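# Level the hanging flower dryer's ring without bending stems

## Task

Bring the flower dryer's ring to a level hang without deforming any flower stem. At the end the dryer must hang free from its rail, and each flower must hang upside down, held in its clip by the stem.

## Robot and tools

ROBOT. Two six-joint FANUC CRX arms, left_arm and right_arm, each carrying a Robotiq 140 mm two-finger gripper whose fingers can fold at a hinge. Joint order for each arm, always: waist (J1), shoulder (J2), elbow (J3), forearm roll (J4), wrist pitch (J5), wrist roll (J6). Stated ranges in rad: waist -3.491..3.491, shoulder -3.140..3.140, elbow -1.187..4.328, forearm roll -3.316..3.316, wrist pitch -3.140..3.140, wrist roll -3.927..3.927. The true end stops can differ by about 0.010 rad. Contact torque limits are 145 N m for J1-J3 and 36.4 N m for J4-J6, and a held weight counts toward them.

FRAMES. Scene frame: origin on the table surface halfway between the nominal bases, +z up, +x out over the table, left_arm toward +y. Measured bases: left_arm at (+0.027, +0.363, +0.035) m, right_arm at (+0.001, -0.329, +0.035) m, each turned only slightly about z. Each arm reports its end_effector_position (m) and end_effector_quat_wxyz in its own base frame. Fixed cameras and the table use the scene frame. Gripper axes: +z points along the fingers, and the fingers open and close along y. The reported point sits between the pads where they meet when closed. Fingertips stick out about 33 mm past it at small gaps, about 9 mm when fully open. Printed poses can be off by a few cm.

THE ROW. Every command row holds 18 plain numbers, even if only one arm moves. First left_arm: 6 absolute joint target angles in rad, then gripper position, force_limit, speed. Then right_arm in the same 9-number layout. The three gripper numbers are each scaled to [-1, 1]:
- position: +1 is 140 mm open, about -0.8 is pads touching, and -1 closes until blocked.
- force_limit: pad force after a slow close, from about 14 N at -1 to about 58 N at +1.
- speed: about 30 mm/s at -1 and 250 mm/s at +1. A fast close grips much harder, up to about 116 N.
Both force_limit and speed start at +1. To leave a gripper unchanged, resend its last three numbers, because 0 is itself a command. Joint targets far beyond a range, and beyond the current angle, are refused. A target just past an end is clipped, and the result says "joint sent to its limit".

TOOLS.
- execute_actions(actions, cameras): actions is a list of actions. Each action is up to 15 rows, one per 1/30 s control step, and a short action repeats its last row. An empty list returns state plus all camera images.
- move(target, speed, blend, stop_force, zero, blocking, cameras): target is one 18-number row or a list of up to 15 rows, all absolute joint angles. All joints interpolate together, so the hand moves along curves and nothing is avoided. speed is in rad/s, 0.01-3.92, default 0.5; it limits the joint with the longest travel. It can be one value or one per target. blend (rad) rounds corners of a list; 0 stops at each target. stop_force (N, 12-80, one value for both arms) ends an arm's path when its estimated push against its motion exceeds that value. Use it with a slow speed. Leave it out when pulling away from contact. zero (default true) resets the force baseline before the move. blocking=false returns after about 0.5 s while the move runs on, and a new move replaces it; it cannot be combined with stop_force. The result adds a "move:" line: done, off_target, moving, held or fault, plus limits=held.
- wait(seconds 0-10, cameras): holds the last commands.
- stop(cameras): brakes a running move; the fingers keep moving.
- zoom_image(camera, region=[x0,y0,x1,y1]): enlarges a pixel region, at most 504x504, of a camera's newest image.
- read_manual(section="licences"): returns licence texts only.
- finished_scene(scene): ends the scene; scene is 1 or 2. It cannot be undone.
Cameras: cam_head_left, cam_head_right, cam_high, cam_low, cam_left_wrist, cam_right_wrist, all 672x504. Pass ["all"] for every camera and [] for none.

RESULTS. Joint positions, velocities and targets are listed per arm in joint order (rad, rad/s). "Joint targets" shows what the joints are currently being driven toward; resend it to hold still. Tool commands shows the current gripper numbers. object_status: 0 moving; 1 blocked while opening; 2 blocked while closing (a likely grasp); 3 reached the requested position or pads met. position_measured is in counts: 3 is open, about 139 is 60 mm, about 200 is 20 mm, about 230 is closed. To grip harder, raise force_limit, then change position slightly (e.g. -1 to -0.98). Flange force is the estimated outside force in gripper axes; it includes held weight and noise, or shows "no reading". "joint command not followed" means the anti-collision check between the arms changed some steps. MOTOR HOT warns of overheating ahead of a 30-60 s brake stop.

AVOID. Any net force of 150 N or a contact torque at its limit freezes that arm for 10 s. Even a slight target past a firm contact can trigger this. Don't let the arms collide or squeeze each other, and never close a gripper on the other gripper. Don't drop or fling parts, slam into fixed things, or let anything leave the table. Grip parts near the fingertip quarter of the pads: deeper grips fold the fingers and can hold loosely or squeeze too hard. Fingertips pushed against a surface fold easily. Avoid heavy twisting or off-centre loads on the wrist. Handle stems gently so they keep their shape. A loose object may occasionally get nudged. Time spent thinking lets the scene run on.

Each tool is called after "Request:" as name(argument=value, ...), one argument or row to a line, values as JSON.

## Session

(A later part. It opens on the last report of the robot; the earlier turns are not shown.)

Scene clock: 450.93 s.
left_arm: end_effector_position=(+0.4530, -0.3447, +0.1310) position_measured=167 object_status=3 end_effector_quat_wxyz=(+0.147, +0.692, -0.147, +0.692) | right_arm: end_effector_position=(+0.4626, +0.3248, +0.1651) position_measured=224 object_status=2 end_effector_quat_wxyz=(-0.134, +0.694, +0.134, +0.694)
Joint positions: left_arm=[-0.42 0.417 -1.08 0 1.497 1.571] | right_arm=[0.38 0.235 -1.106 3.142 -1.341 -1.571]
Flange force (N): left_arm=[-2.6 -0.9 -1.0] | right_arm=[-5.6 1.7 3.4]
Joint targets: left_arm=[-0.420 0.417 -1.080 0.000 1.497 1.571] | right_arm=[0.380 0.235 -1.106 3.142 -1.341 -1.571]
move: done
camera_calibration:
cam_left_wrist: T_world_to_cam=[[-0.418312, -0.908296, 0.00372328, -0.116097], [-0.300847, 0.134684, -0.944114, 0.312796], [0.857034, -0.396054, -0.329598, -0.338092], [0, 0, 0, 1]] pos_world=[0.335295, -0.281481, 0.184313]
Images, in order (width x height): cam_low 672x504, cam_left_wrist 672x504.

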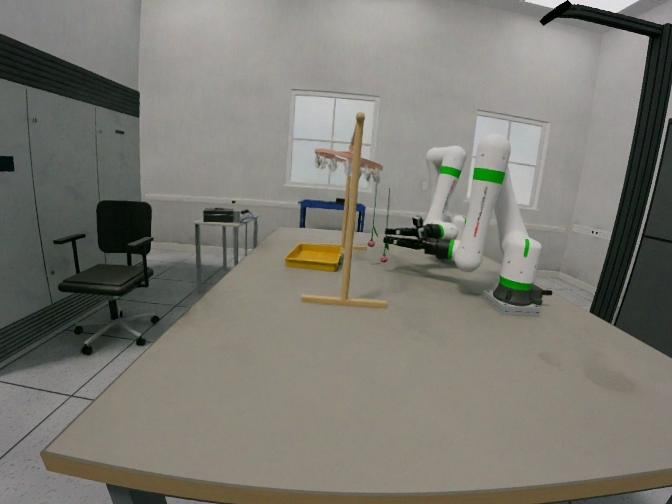

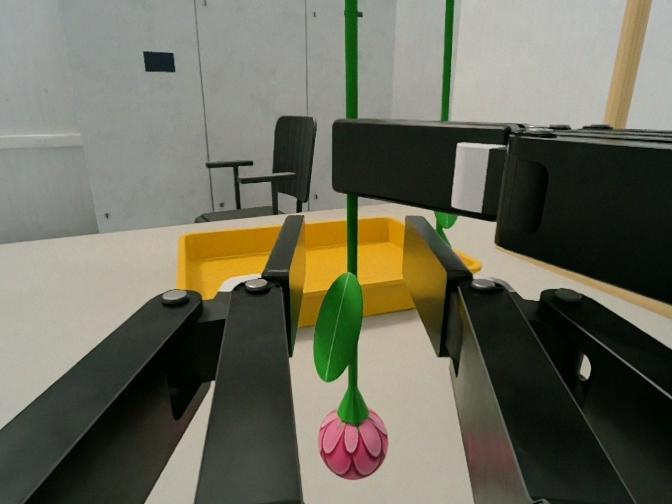

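Request:
move(
  target=[
    [-0.42,0.417,-1.0803,0,1.4973,1.5708,-1,-1,-1,0.380,0.2351,-1.1056,3.1416,-1.3407,-1.5708,-1,-1,-1],
    [-0.42,0.417,-1.0803,0,1.4973,1.5708,-1,-1,-1,0.380,0.2351,-1.1056,3.1416,-1.3407,-1.5708,-0.55,-1,-0.8],
    [-0.42,0.417,-1.0803,0,1.4973,1.5708,-1,-1,-1,0.380,-0.1022,-1.1752,3.1416,-1.073,-1.5708,-0.55,-1,-0.8],
  ],
  speed=0.2,
  cameras=["cam_left_wrist","cam_low","cam_right_wrist","cam_high","cam_head_right"],
)

Request:
zoom_image(
  camera="cam_low",
  region=[340, 150, 480, 290],
)

Request:
zoom_image(
  camera="cam_high",
  region=[170, 160, 422, 390],
)

Request:
zoom_image(
  camera="cam_head_right",
  region=[220, 50, 420, 220],
)

Scene clock: 467.87 s.
left_arm: end_effector_position=(+0.4530, -0.3447, +0.1310) position_measured=222 object_status=2 end_effector_quat_wxyz=(+0.147, +0.692, -0.147, +0.692) | right_arm: end_effector_position=(+0.4347, +0.3136, +0.2150) position_measured=199 object_status=3 end_effector_quat_wxyz=(-0.134, +0.694, +0.134, +0.694)
Joint positions: left_arm=[-0.42 0.417 -1.08 0 1.497 1.571] | right_arm=[0.38 -0.102 -1.175 3.142 -1.073 -1.571]
Flange force (N): left_arm=[-2.7 -0.8 -1.1] | right_arm=no reading
Joint targets: left_arm=[-0.420 0.417 -1.080 0.000 1.497 1.571] | right_arm=[0.380 -0.102 -1.175 3.142 -1.073 -1.571]
move: done
camera_calibration:
cam_left_wrist: T_world_to_cam=[[-0.418312, -0.908296, 0.00372273, -0.116097], [-0.300847, 0.134684, -0.944114, 0.312796], [0.857034, -0.396054, -0.329598, -0.338092], [0, 0, 0, 1]] pos_world=[0.335295, -0.281481, 0.184313]
cam_right_wrist: T_world_to_cam=[[0.39366, -0.919214, -0.00876452, 0.133025], [-0.302925, -0.120716, -0.945338, 0.377394], [0.86791, 0.374797, -0.325974, -0.278451], [0, 0, 0, 1]] pos_world=[0.303626, 0.272199, 0.267163]
Images, in order (width x height): cam_head_right 672x504, cam_high 672x504, cam_low 672x504, cam_left_wrist 672x504, cam_right_wrist 672x504.

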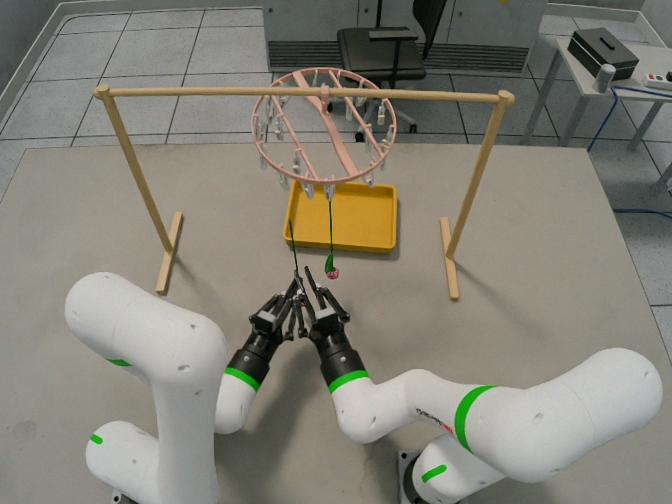

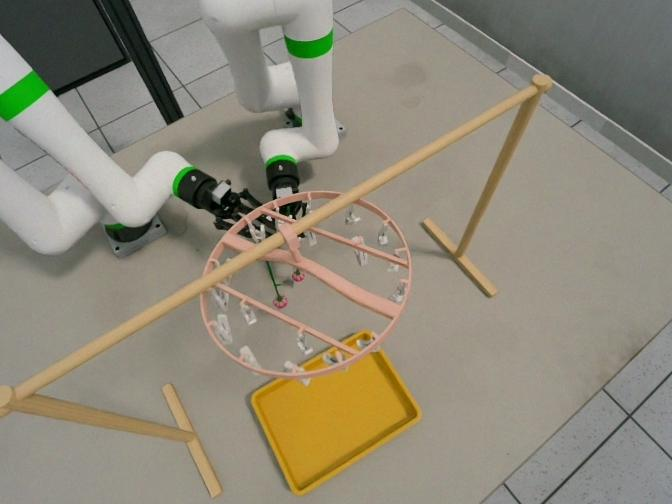

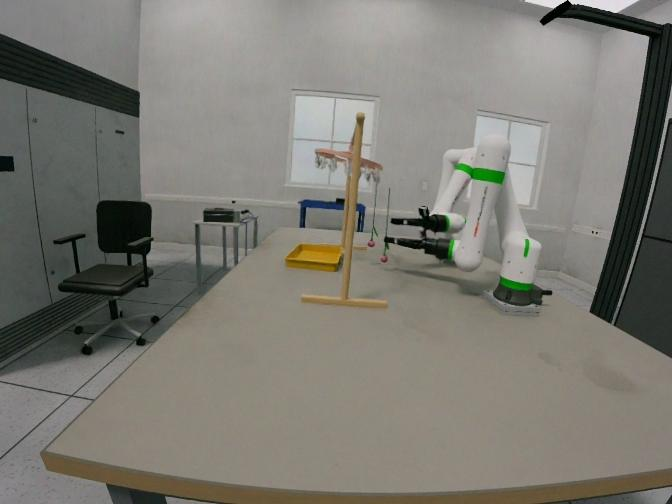

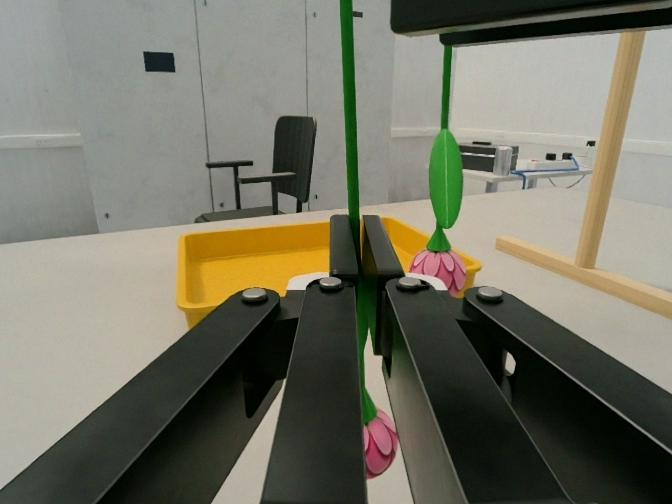

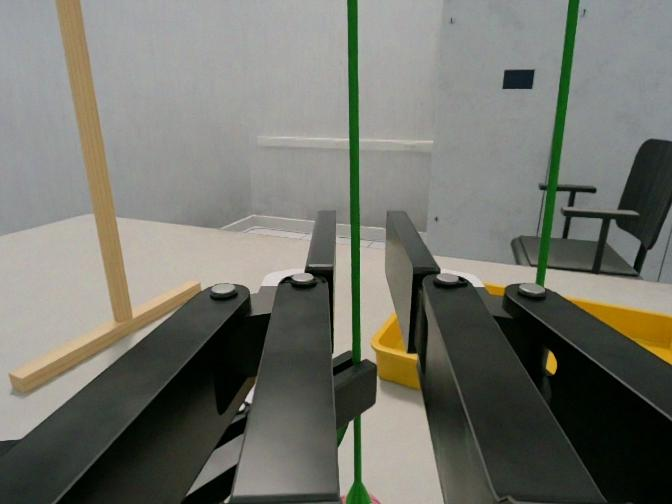

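Scaled by 3.600 from the camera's 672x504 image, which has a finer 960x720 frame.

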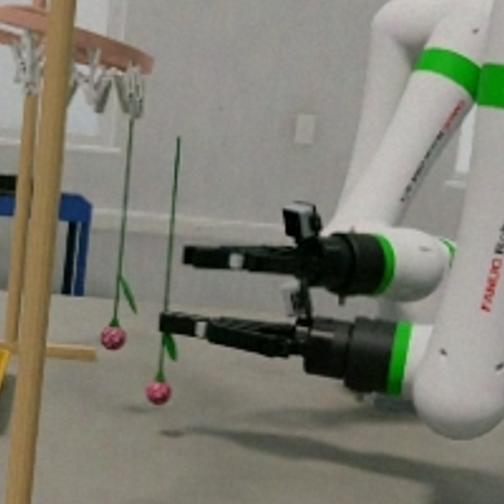

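Scaled by 2.000 from the camera's 672x504 image, which has a finer 960x720 frame.

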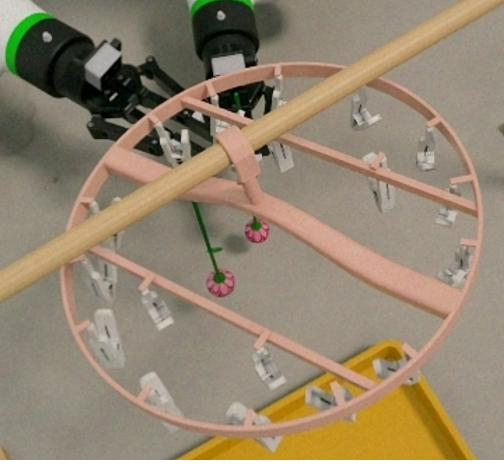

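Scaled by 2.520 from the camera's 672x504 image, which has a finer 960x720 frame.

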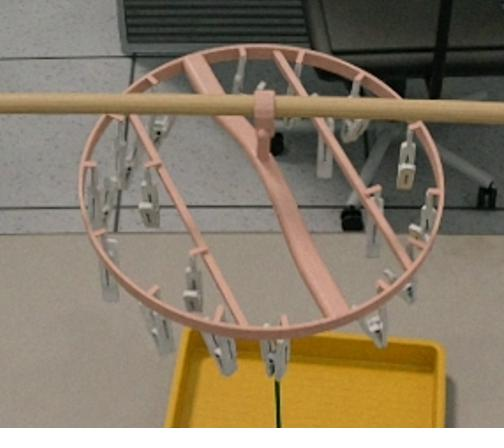

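Request:
move(
  target=[
    [0.0,0.417,-1.0803,0,1.4973,1.5708,-1,-1,-1,0.380,-0.1022,-1.1752,3.1416,-1.073,-1.5708,-0.55,-1,-0.8],
    [0.0,0.417,-1.0803,0,1.4973,1.5708,-1,-1,-1,0.3,-0.9,-0.6,3.1416,1.2,1.5708,-1,-1,0],
    [0.0,0.417,-1.0803,0,1.4973,1.5708,-1,-1,-1,0.0988,0.0775,0.7215,3.1416,1.544,1.5708,-1,-1,0],
  ],
  speed=0.8,
  cameras=["cam_right_wrist","cam_low","cam_head_right","cam_high"],
)

Request:
zoom_image(
  camera="cam_high",
  region=[170, 130, 422, 390],
)

Request:
zoom_image(
  camera="cam_low",
  region=[300, 90, 440, 230],
)

Request:
zoom_image(
  camera="cam_head_right",
  region=[220, 50, 420, 250],
)

Scene clock: 604.70 s.
left_arm: end_effector_position=(+0.5542, -0.1300, +0.1310) position_measured=222 object_status=2 end_effector_quat_wxyz=(+0.000, +0.707, +0.000, +0.707) | right_arm: end_effector_position=(+0.5815, +0.1883, +0.5727) position_measured=234 object_status=3 end_effector_quat_wxyz=(+0.329, -0.047, +0.943, +0.016)
Joint positions: left_arm=[0 0.417 -1.08 0 1.497 1.571] | right_arm=[0.099 0.077 0.721 3.142 1.544 1.571]
Flange force (N): left_arm=[-0.8 -0.4 -0.7] | right_arm=[-5.5 -1.4 -0.4]
Joint targets: left_arm=[0.000 0.417 -1.080 0.000 1.497 1.571] | right_arm=[0.099 0.078 0.722 3.142 1.544 1.571]
move: done
camera_calibration:
cam_right_wrist: T_world_to_cam=[[-0.0765522, 0.996969, -0.0138475, -0.121323], [0.535225, 0.0528069, 0.843057, -0.799426], [0.841233, 0.0571263, -0.537646, -0.0457774], [0, 0, 0, 1]] pos_world=[0.457095, 0.165785, 0.64767]
Images, in order (width x height): cam_head_right 672x504, cam_high 672x504, cam_low 672x504, cam_right_wrist 672x504.

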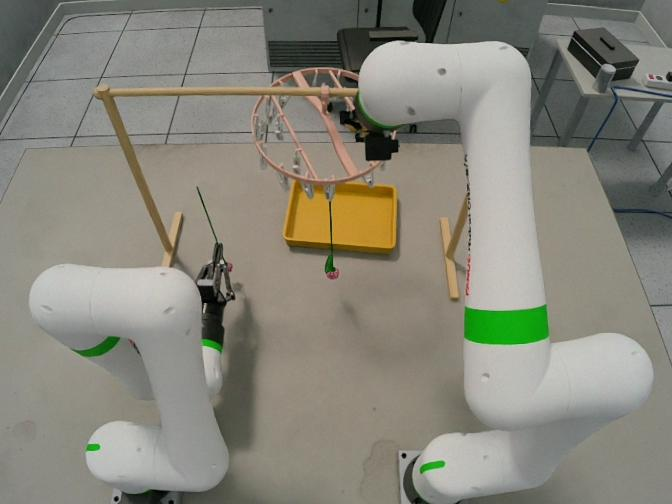

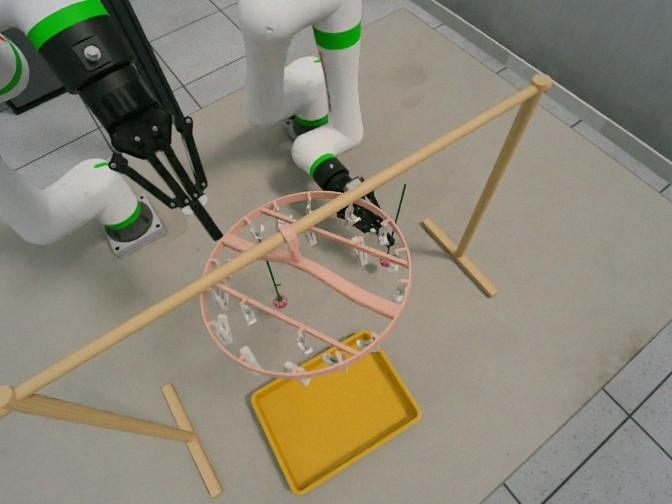

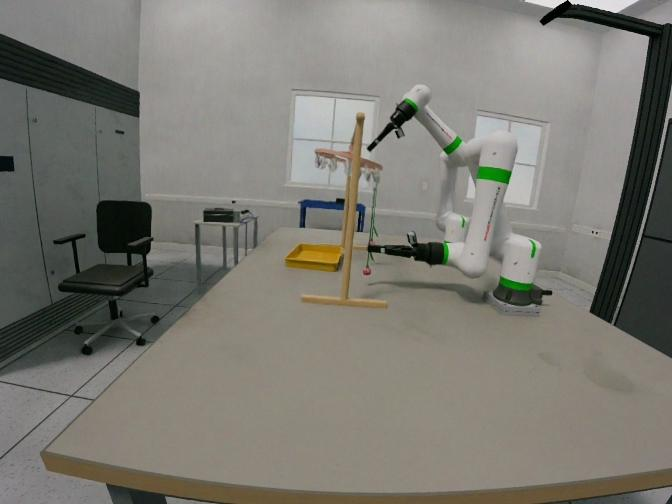

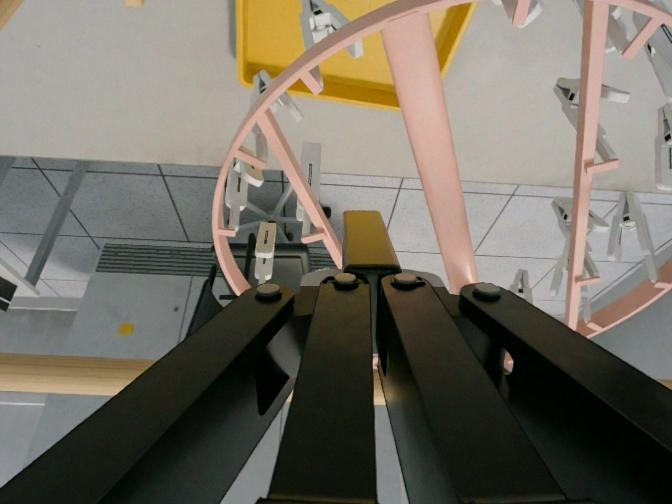

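Scaled by 1.938 from the camera's 672x504 image, which has a finer 960x720 frame.

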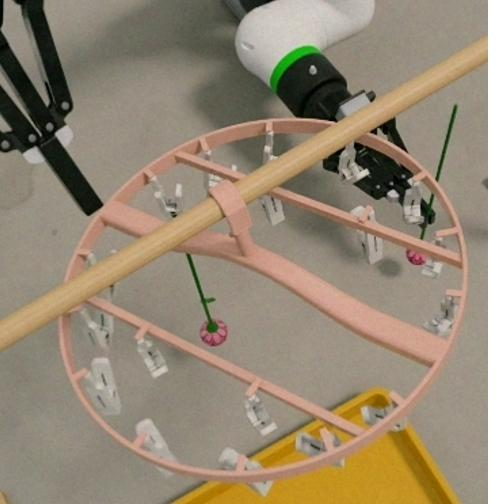

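Scaled by 3.600 from the camera's 672x504 image, which has a finer 960x720 frame.

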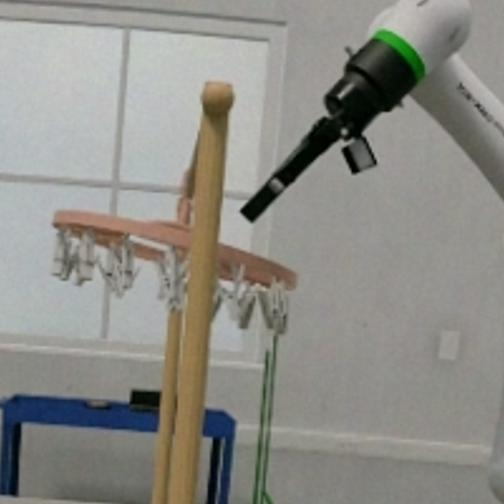

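Scaled by 2.520 from the camera's 672x504 image, which has a finer 960x720 frame.

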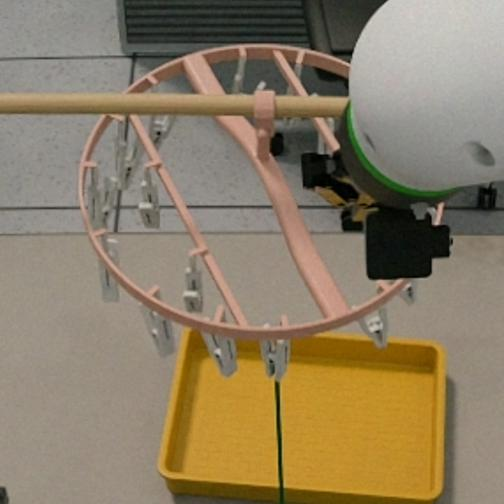

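Request:
move(
  target=[
    [0.0,0.417,-1.0803,0,1.4973,1.5708,-1,-1,-1,0.0988,0.1011,0.7475,3.1416,1.5464,1.5708,-1,-1,0],
    [0.0,0.417,-1.0803,0,1.4973,1.5708,-1,-1,-1,0.0988,-0.0565,0.2693,3.1416,1.2258,1.5708,-1,-1,0],
  ],
  speed=0.2,
  cameras=["cam_right_wrist","cam_low"],
)

Request:
zoom_image(
  camera="cam_low",
  region=[300, 90, 440, 230],
)

Scene clock: 623.33 s.
left_arm: end_effector_position=(+0.5542, -0.1300, +0.1310) position_measured=222 object_status=2 end_effector_quat_wxyz=(+0.000, +0.707, +0.000, +0.707) | right_arm: end_effector_position=(+0.5901, +0.1891, +0.4527) position_measured=234 object_status=3 end_effector_quat_wxyz=(+0.329, -0.047, +0.943, +0.016)
Joint positions: left_arm=[0 0.417 -1.08 0 1.497 1.571] | right_arm=[0.099 -0.056 0.269 3.142 1.226 1.571]
Flange force (N): left_arm=[-3.1 -1.7 -0.1] | right_arm=[-7.3 -0.6 0.1]
Joint targets: left_arm=[0.000 0.417 -1.080 0.000 1.497 1.571] | right_arm=[0.099 -0.057 0.269 3.142 1.226 1.571]
move: done
camera_calibration:
cam_right_wrist: T_world_to_cam=[[-0.0765476, 0.99697, -0.0138403, -0.123129], [0.535226, 0.0527985, 0.843057, -0.702903], [0.841233, 0.0571263, -0.537646, -0.117575], [0, 0, 0, 1]] pos_world=[0.465695, 0.166585, 0.52767]
Images, in order (width x height): cam_low 672x504, cam_right_wrist 672x504.

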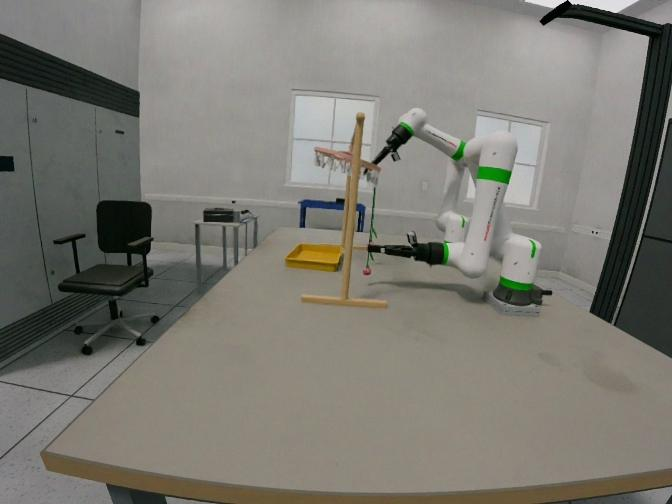

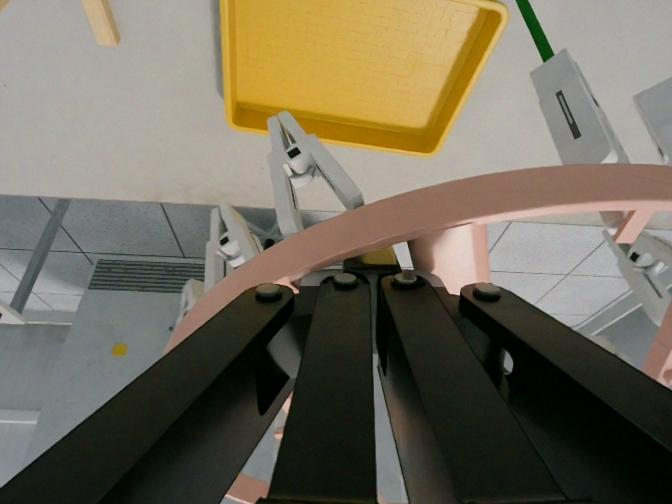

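Scaled by 3.600 from the camera's 672x504 image, which has a finer 960x720 frame.

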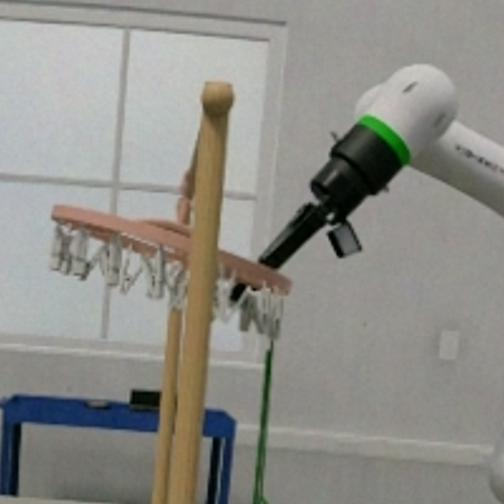

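Request:
move(
  target=[
    [0.0,0.417,-1.0803,0,1.4973,1.5708,-1,-1,-1,0.1604,-0.059,0.2669,3.1416,1.2259,1.5708,-1,-1,0],
    [0.0,0.417,-1.0803,0,1.4973,1.5708,-1,-1,-1,0.2413,-0.0165,0.3071,3.1416,1.2236,1.5708,-1,-1,0],
    [0.0,0.417,-1.0803,0,1.4973,1.5708,-1,-1,-1,0.3034,0.0778,0.4039,3.1416,1.2261,1.5708,-1,-1,0],
    [0.0,0.417,-1.0803,0,1.4973,1.5708,-1,-1,-1,0.3346,0.2032,0.5478,3.1416,1.2446,1.5708,-1,-1,0],
    [0.0,0.417,-1.0803,0,1.4973,1.5708,-1,-1,-1,0.337,0.3057,0.6754,3.1416,1.2697,1.5708,-1,-1,0],
  ],
  speed=0.08,
  blend=0.03,
  cameras=["cam_right_wrist","cam_low","cam_high","cam_head_right"],
)

Request:
zoom_image(
  camera="cam_high",
  region=[170, 130, 422, 390],
)

Request:
zoom_image(
  camera="cam_head_right",
  region=[220, 50, 420, 250],
)

Scene clock: 643.57 s.
left_arm: end_effector_position=(+0.5542, -0.1300, +0.1310) position_measured=222 object_status=2 end_effector_quat_wxyz=(+0.000, +0.707, +0.000, +0.707) | right_arm: end_effector_position=(+0.6610, +0.3693, +0.4521) position_measured=234 object_status=3 end_effector_quat_wxyz=(+0.324, -0.158, +0.931, +0.055)
Joint positions: left_arm=[0 0.417 -1.08 0 1.497 1.571] | right_arm=[0.337 0.306 0.675 3.142 1.27 1.571]
Flange force (N): left_arm=[-2.2 -0.8 -0.6] | right_arm=[-6.7 -0.7 1.0]
Joint targets: left_arm=[0.000 0.417 -1.080 0.000 1.497 1.571] | right_arm=[0.337 0.306 0.675 3.142 1.270 1.571]
move: done
camera_calibration:
cam_right_wrist: T_world_to_cam=[[-0.309636, 0.950755, -0.0138322, -0.126289], [0.507628, 0.177587, 0.843076, -0.777702], [0.804015, 0.254025, -0.537617, -0.235939], [0, 0, 0, 1]] pos_world=[0.545378, 0.318114, 0.52707]
Images, in order (width x height): cam_head_right 672x504, cam_high 672x504, cam_low 672x504, cam_right_wrist 672x504.

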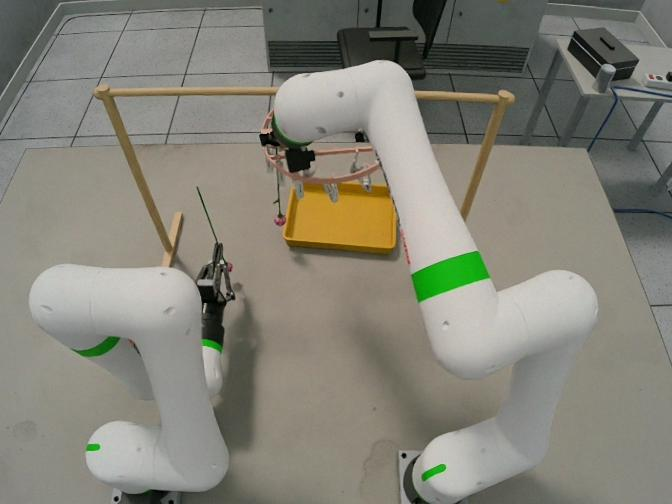

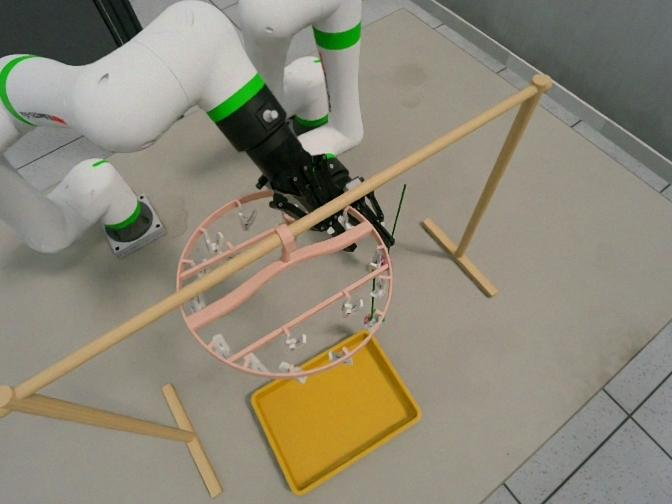

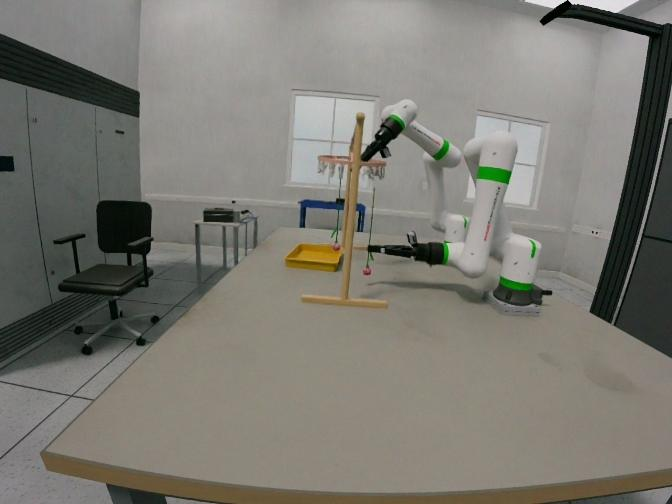

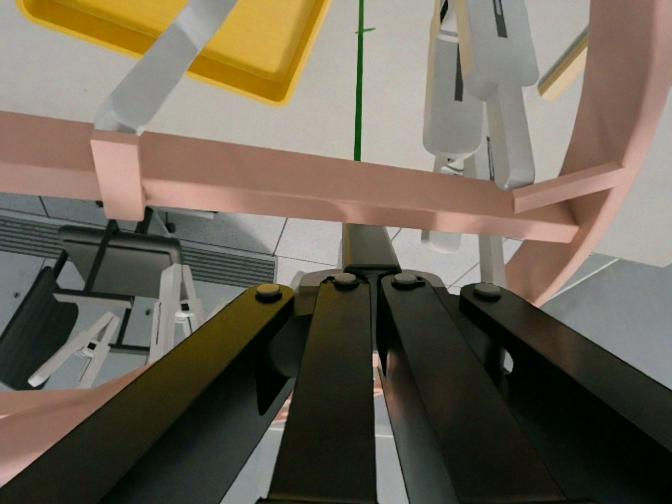

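Scaled by 1.938 from the camera's 672x504 image, which has a finer 960x720 frame.

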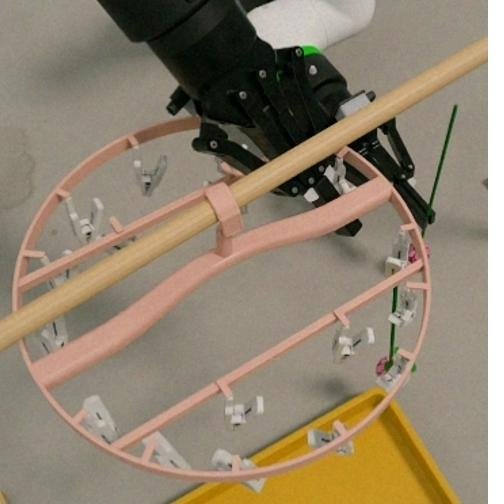

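Scaled by 2.520 from the camera's 672x504 image, which has a finer 960x720 frame.

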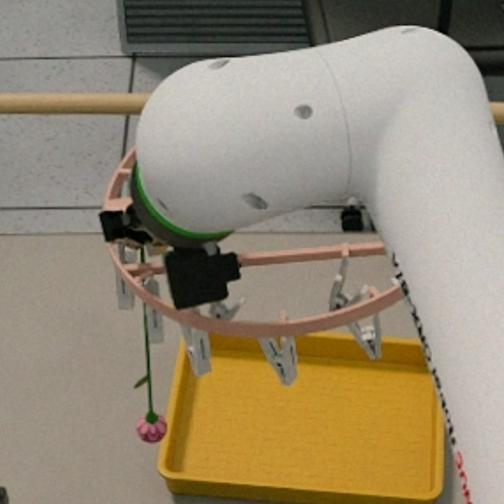

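Request:
move(
  target=[
    [0.0,0.417,-1.0803,0,1.4973,1.5708,-1,-1,-1,0.337,0.3242,0.8838,3.1416,1.4596,1.5708,-1,-1,0],
    [0.0,0.417,-1.0803,0,1.4973,1.5708,-1,-1,-1,0.0417,0.2126,0.8224,3.1416,1.5098,1.5708,-1,-1,0],
  ],
  speed=0.2,
  cameras=["cam_right_wrist","cam_high"],
)

Request:
zoom_image(
  camera="cam_high",
  region=[170, 130, 422, 390],
)

Scene clock: 676.27 s.
left_arm: end_effector_position=(+0.5542, -0.1300, +0.1310) position_measured=222 object_status=2 end_effector_quat_wxyz=(+0.000, +0.707, +0.000, +0.707) | right_arm: end_effector_position=(+0.6546, +0.1575, +0.5527) position_measured=234 object_status=3 end_effector_quat_wxyz=(+0.329, -0.020, +0.944, +0.007)
Joint positions: left_arm=[0 0.417 -1.08 0 1.497 1.571] | right_arm=[0.042 0.213 0.822 3.142 1.51 1.571]
Flange force (N): left_arm=[-3.2 -0.8 0.1] | right_arm=[-6.3 -0.8 -0.9]
Joint targets: left_arm=[0.000 0.417 -1.080 0.000 1.497 1.571] | right_arm=[0.042 0.213 0.822 3.142 1.510 1.571]
move: done
camera_calibration:
cam_right_wrist: T_world_to_cam=[[-0.019543, 0.999713, -0.0138277, -0.123079], [0.53735, 0.0221654, 0.843068, -0.816636], [0.843133, 0.00904576, -0.537629, -0.109942], [0, 0, 0, 1]] pos_world=[0.52911, 0.142139, 0.62767]
Images, in order (width x height): cam_high 672x504, cam_right_wrist 672x504.

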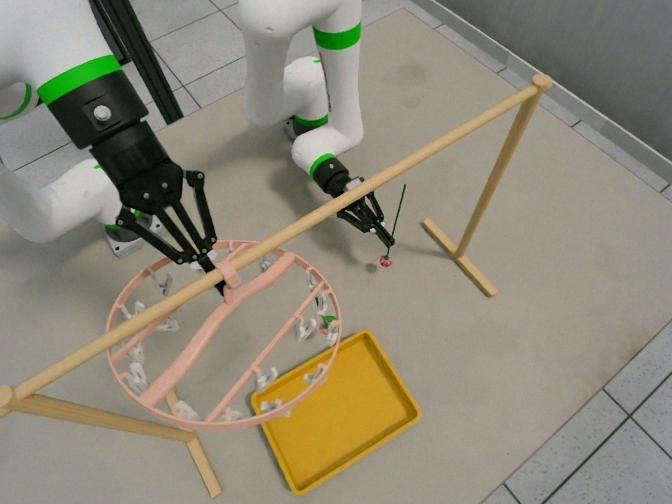

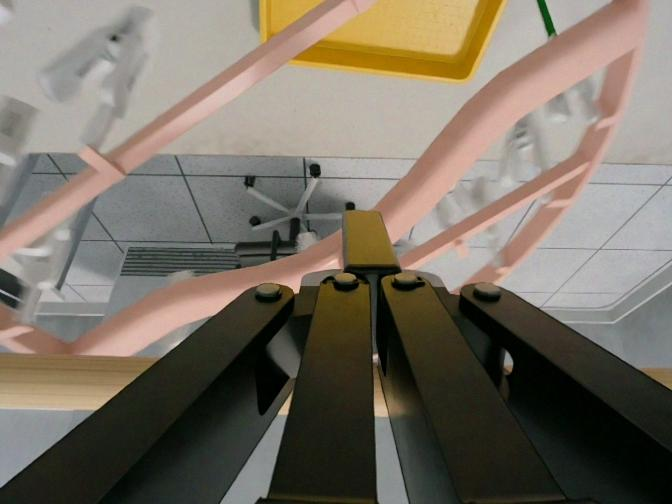

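Scaled by 1.938 from the camera's 672x504 image, which has a finer 960x720 frame.

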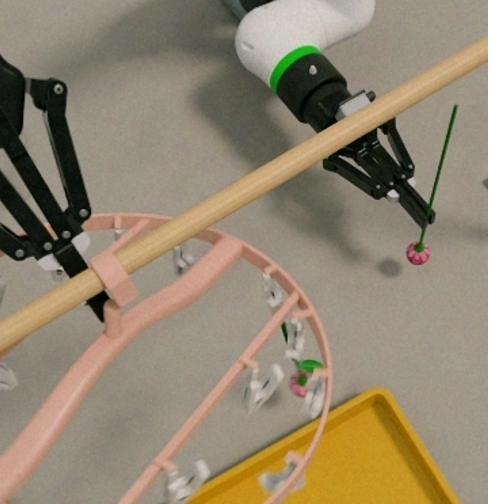

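Request:
move(
  target=[0.0,0.417,-1.0803,0,1.4973,1.5708,-1,-1,-1,0.0417,-0.2,0.55,3.1416,1.7,1.5708,-1,-1,0],
  speed=0.3,
  cameras=["cam_right_wrist","cam_high","cam_head_left","cam_head_right","cam_low"],
)

Request:
zoom_image(
  camera="cam_high",
  region=[70, 190, 400, 440],
)

Request:
zoom_image(
  camera="cam_head_left",
  region=[220, 50, 460, 250],
)

Scene clock: 684.50 s.
left_arm: end_effector_position=(+0.5542, -0.1300, +0.1310) position_measured=222 object_status=2 end_effector_quat_wxyz=(+0.000, +0.707, +0.000, +0.707) | right_arm: end_effector_position=(+0.4348, +0.1482, +0.5899) position_measured=234 object_status=3 end_effector_quat_wxyz=(+0.305, -0.020, +0.952, +0.006)
Joint positions: left_arm=[0 0.417 -1.08 0 1.497 1.571] | right_arm=[0.042 -0.2 0.55 3.142 1.7 1.571]
Flange force (N): left_arm=[-0.8 -0.6 -0.5] | right_arm=[-1.5 -4.4 -1.7]
Joint targets: left_arm=[0.000 0.417 -1.080 0.000 1.497 1.571] | right_arm=[0.042 -0.200 0.550 3.142 1.700 1.571]
move: done
camera_calibration:
cam_right_wrist: T_world_to_cam=[[-0.020211, 0.999684, -0.0149151, -0.116662], [0.578824, 0.0238635, 0.815103, -0.73152], [0.815202, 0.00784081, -0.579123, 0.13226], [0, 0, 0, 1]] pos_world=[0.313245, 0.133045, 0.671119]
Images, in order (width x height): cam_head_left 672x504, cam_head_right 672x504, cam_high 672x504, cam_low 672x504, cam_right_wrist 672x504.

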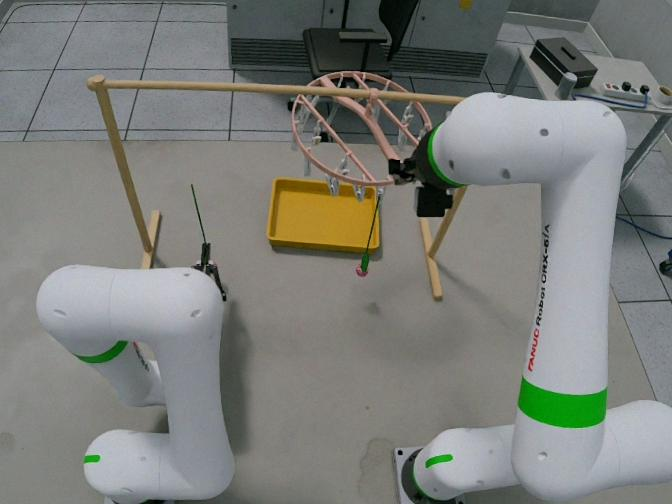

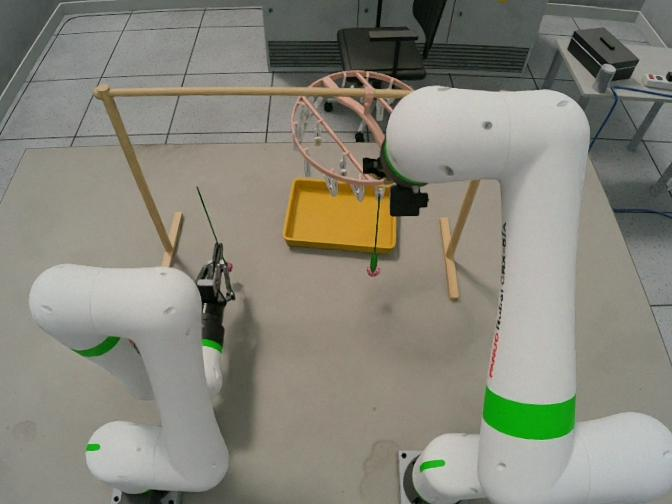

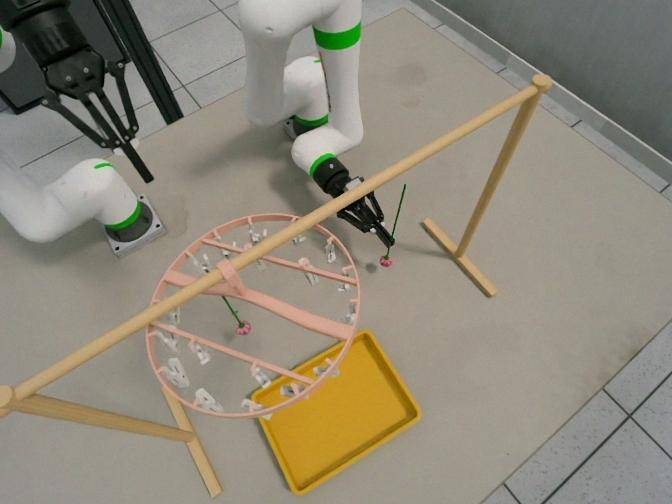

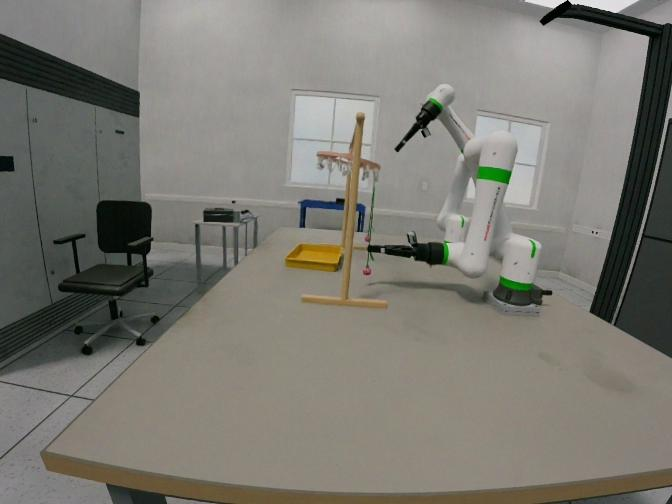

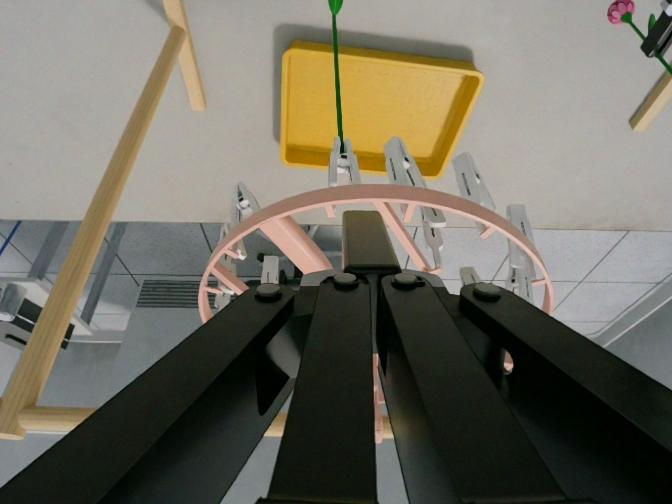

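Scaled by 1.527 from the camera's 672x504 image, which has a finer 960x720 frame.

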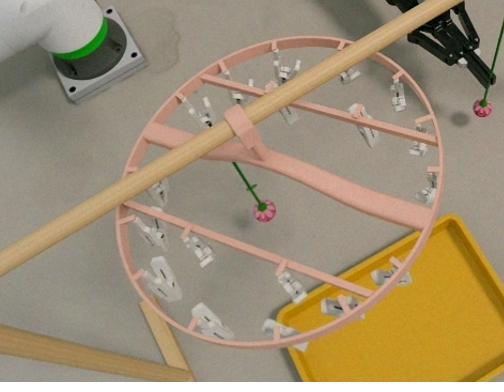

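Scaled by 2.100 from the camera's 672x504 image, which has a finer 960x720 frame.

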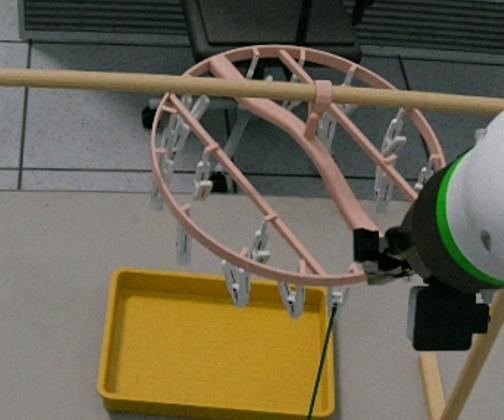

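Request:
move(
  target=[
    [0.0,0.417,-1.0803,0,1.4973,1.5708,-1,-1,-1,-0.0778,0.0612,0.7043,3.1416,1.5431,1.5708,-1,-1,0],
    [0.0,0.417,-1.0803,0,1.4973,1.5708,-1,-1,-1,-0.0778,-0.0921,0.2358,3.1416,1.2279,1.5708,-1,-1,0],
  ],
  speed=0.3,
  cameras=["cam_right_wrist"],
)

Request:
move(
  target=[
    [0.0,0.417,-1.0803,0,1.4973,1.5708,-1,-1,-1,-0.0168,-0.1216,0.2094,3.1416,1.231,1.5708,-1,-1,0],
    [0.0,0.417,-1.0803,0,1.4973,1.5708,-1,-1,-1,0.0664,-0.101,0.228,3.1416,1.229,1.5708,-1,-1,0],
    [0.0,0.417,-1.0803,0,1.4973,1.5708,-1,-1,-1,0.138,-0.024,0.3003,3.1416,1.2243,1.5708,-1,-1,0],
    [0.0,0.417,-1.0803,0,1.4973,1.5708,-1,-1,-1,0.1806,0.0911,0.4195,3.1416,1.2284,1.5708,-1,-1,0],
    [0.0,0.417,-1.0803,0,1.4973,1.5708,-1,-1,-1,0.1904,0.2238,0.5728,3.1416,1.249,1.5708,-1,-1,0],
    [0.0,0.417,-1.0803,0,1.4973,1.5708,-1,-1,-1,0.1819,0.3035,0.6739,3.1416,1.2704,1.5708,-1,-1,0],
  ],
  speed=0.1,
  blend=0.03,
  cameras=["cam_right_wrist","cam_high","cam_head_right"],
)

Request:
zoom_image(
  camera="cam_high",
  region=[70, 190, 400, 440],
)

Scene clock: 724.50 s.
left_arm: end_effector_position=(+0.5542, -0.1300, +0.1310) position_measured=222 object_status=2 end_effector_quat_wxyz=(+0.000, +0.707, +0.000, +0.707) | right_arm: end_effector_position=(+0.5993, +0.0837, +0.4525) position_measured=234 object_status=3 end_effector_quat_wxyz=(+0.329, +0.037, +0.944, -0.013)
Joint positions: left_arm=[0 0.417 -1.08 0 1.497 1.571] | right_arm=[-0.078 -0.092 0.236 3.142 1.228 1.571]
Flange force (N): left_arm=[-2.3 -1.0 -0.6] | right_arm=[-6.8 0.5 -0.7]
Joint targets: left_arm=[0.000 0.417 -1.080 0.000 1.497 1.571] | right_arm=[-0.078 -0.092 0.236 3.142 1.228 1.571]
move: done
camera_calibration:
cam_right_wrist: T_world_to_cam=[[0.0997841, 0.994913, -0.0138089, -0.122852], [0.536156, -0.042072, 0.84307, -0.694758], [0.838201, -0.0915287, -0.537627, -0.105209], [0, 0, 0, 1]] pos_world=[0.472943, 0.0833677, 0.52747]
Images, in order (width x height): cam_right_wrist 672x504.

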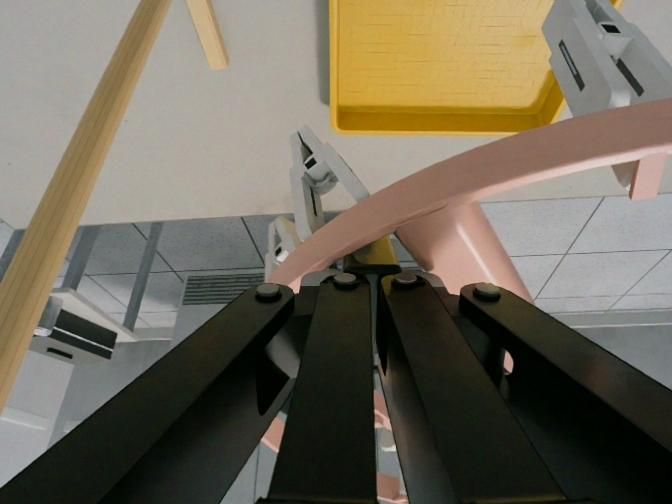

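Scene clock: 730.77 s.
left_arm: end_effector_position=(+0.5542, -0.1300, +0.1310) position_measured=222 object_status=2 end_effector_quat_wxyz=(+0.000, +0.707, +0.000, +0.707) | right_arm: end_effector_position=(+0.7092, +0.2626, +0.4526) position_measured=234 object_status=3 end_effector_quat_wxyz=(+0.328, -0.086, +0.940, +0.030)
Joint positions: left_arm=[0 0.417 -1.08 0 1.497 1.571] | right_arm=[0.182 0.303 0.674 3.142 1.27 1.571]
Flange force (N): left_arm=[-4.3 -0.5 -0.4] | right_arm=[-8.4 -0.2 1.0]
Joint targets: left_arm=[0.000 0.417 -1.080 0.000 1.497 1.571] | right_arm=[0.182 0.303 0.674 3.142 1.270 1.571]
move: done
camera_calibration:
cam_right_wrist: T_world_to_cam=[[-0.159049, 0.987174, -0.0138052, -0.126317], [0.52897, 0.0970155, 0.843077, -0.777605], [0.833603, 0.126788, -0.537616, -0.234865], [0, 0, 0, 1]] pos_world=[0.587024, 0.229915, 0.52757]
Images, in order (width x height): cam_head_right 672x504, cam_high 672x504, cam_right_wrist 672x504.

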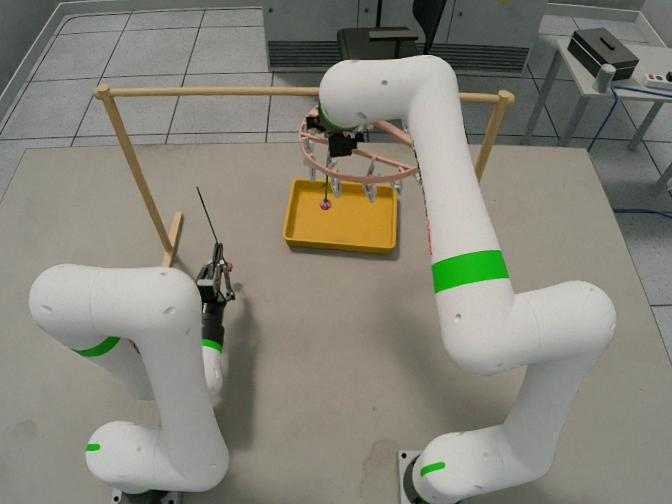

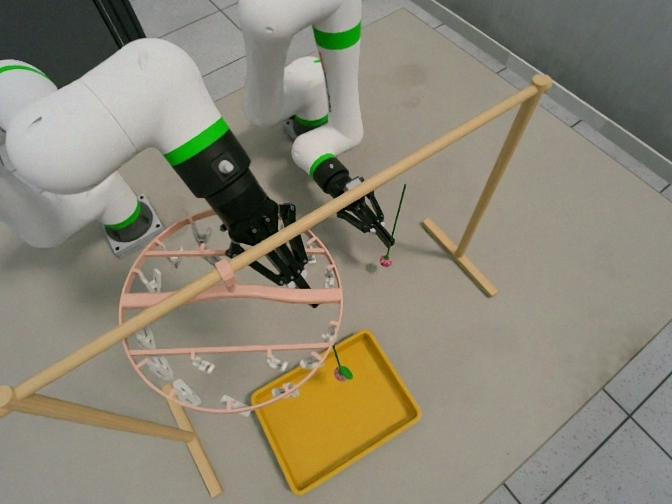

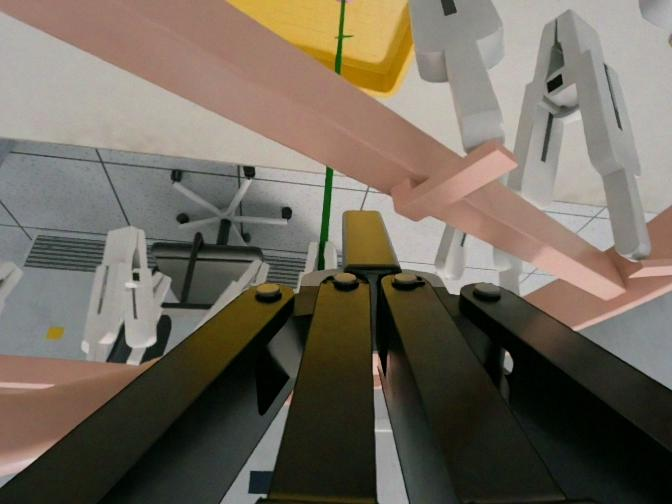

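Scaled by 1.527 from the camera's 672x504 image, which has a finer 960x720 frame.

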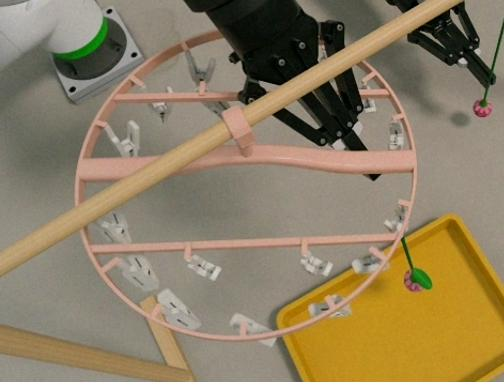

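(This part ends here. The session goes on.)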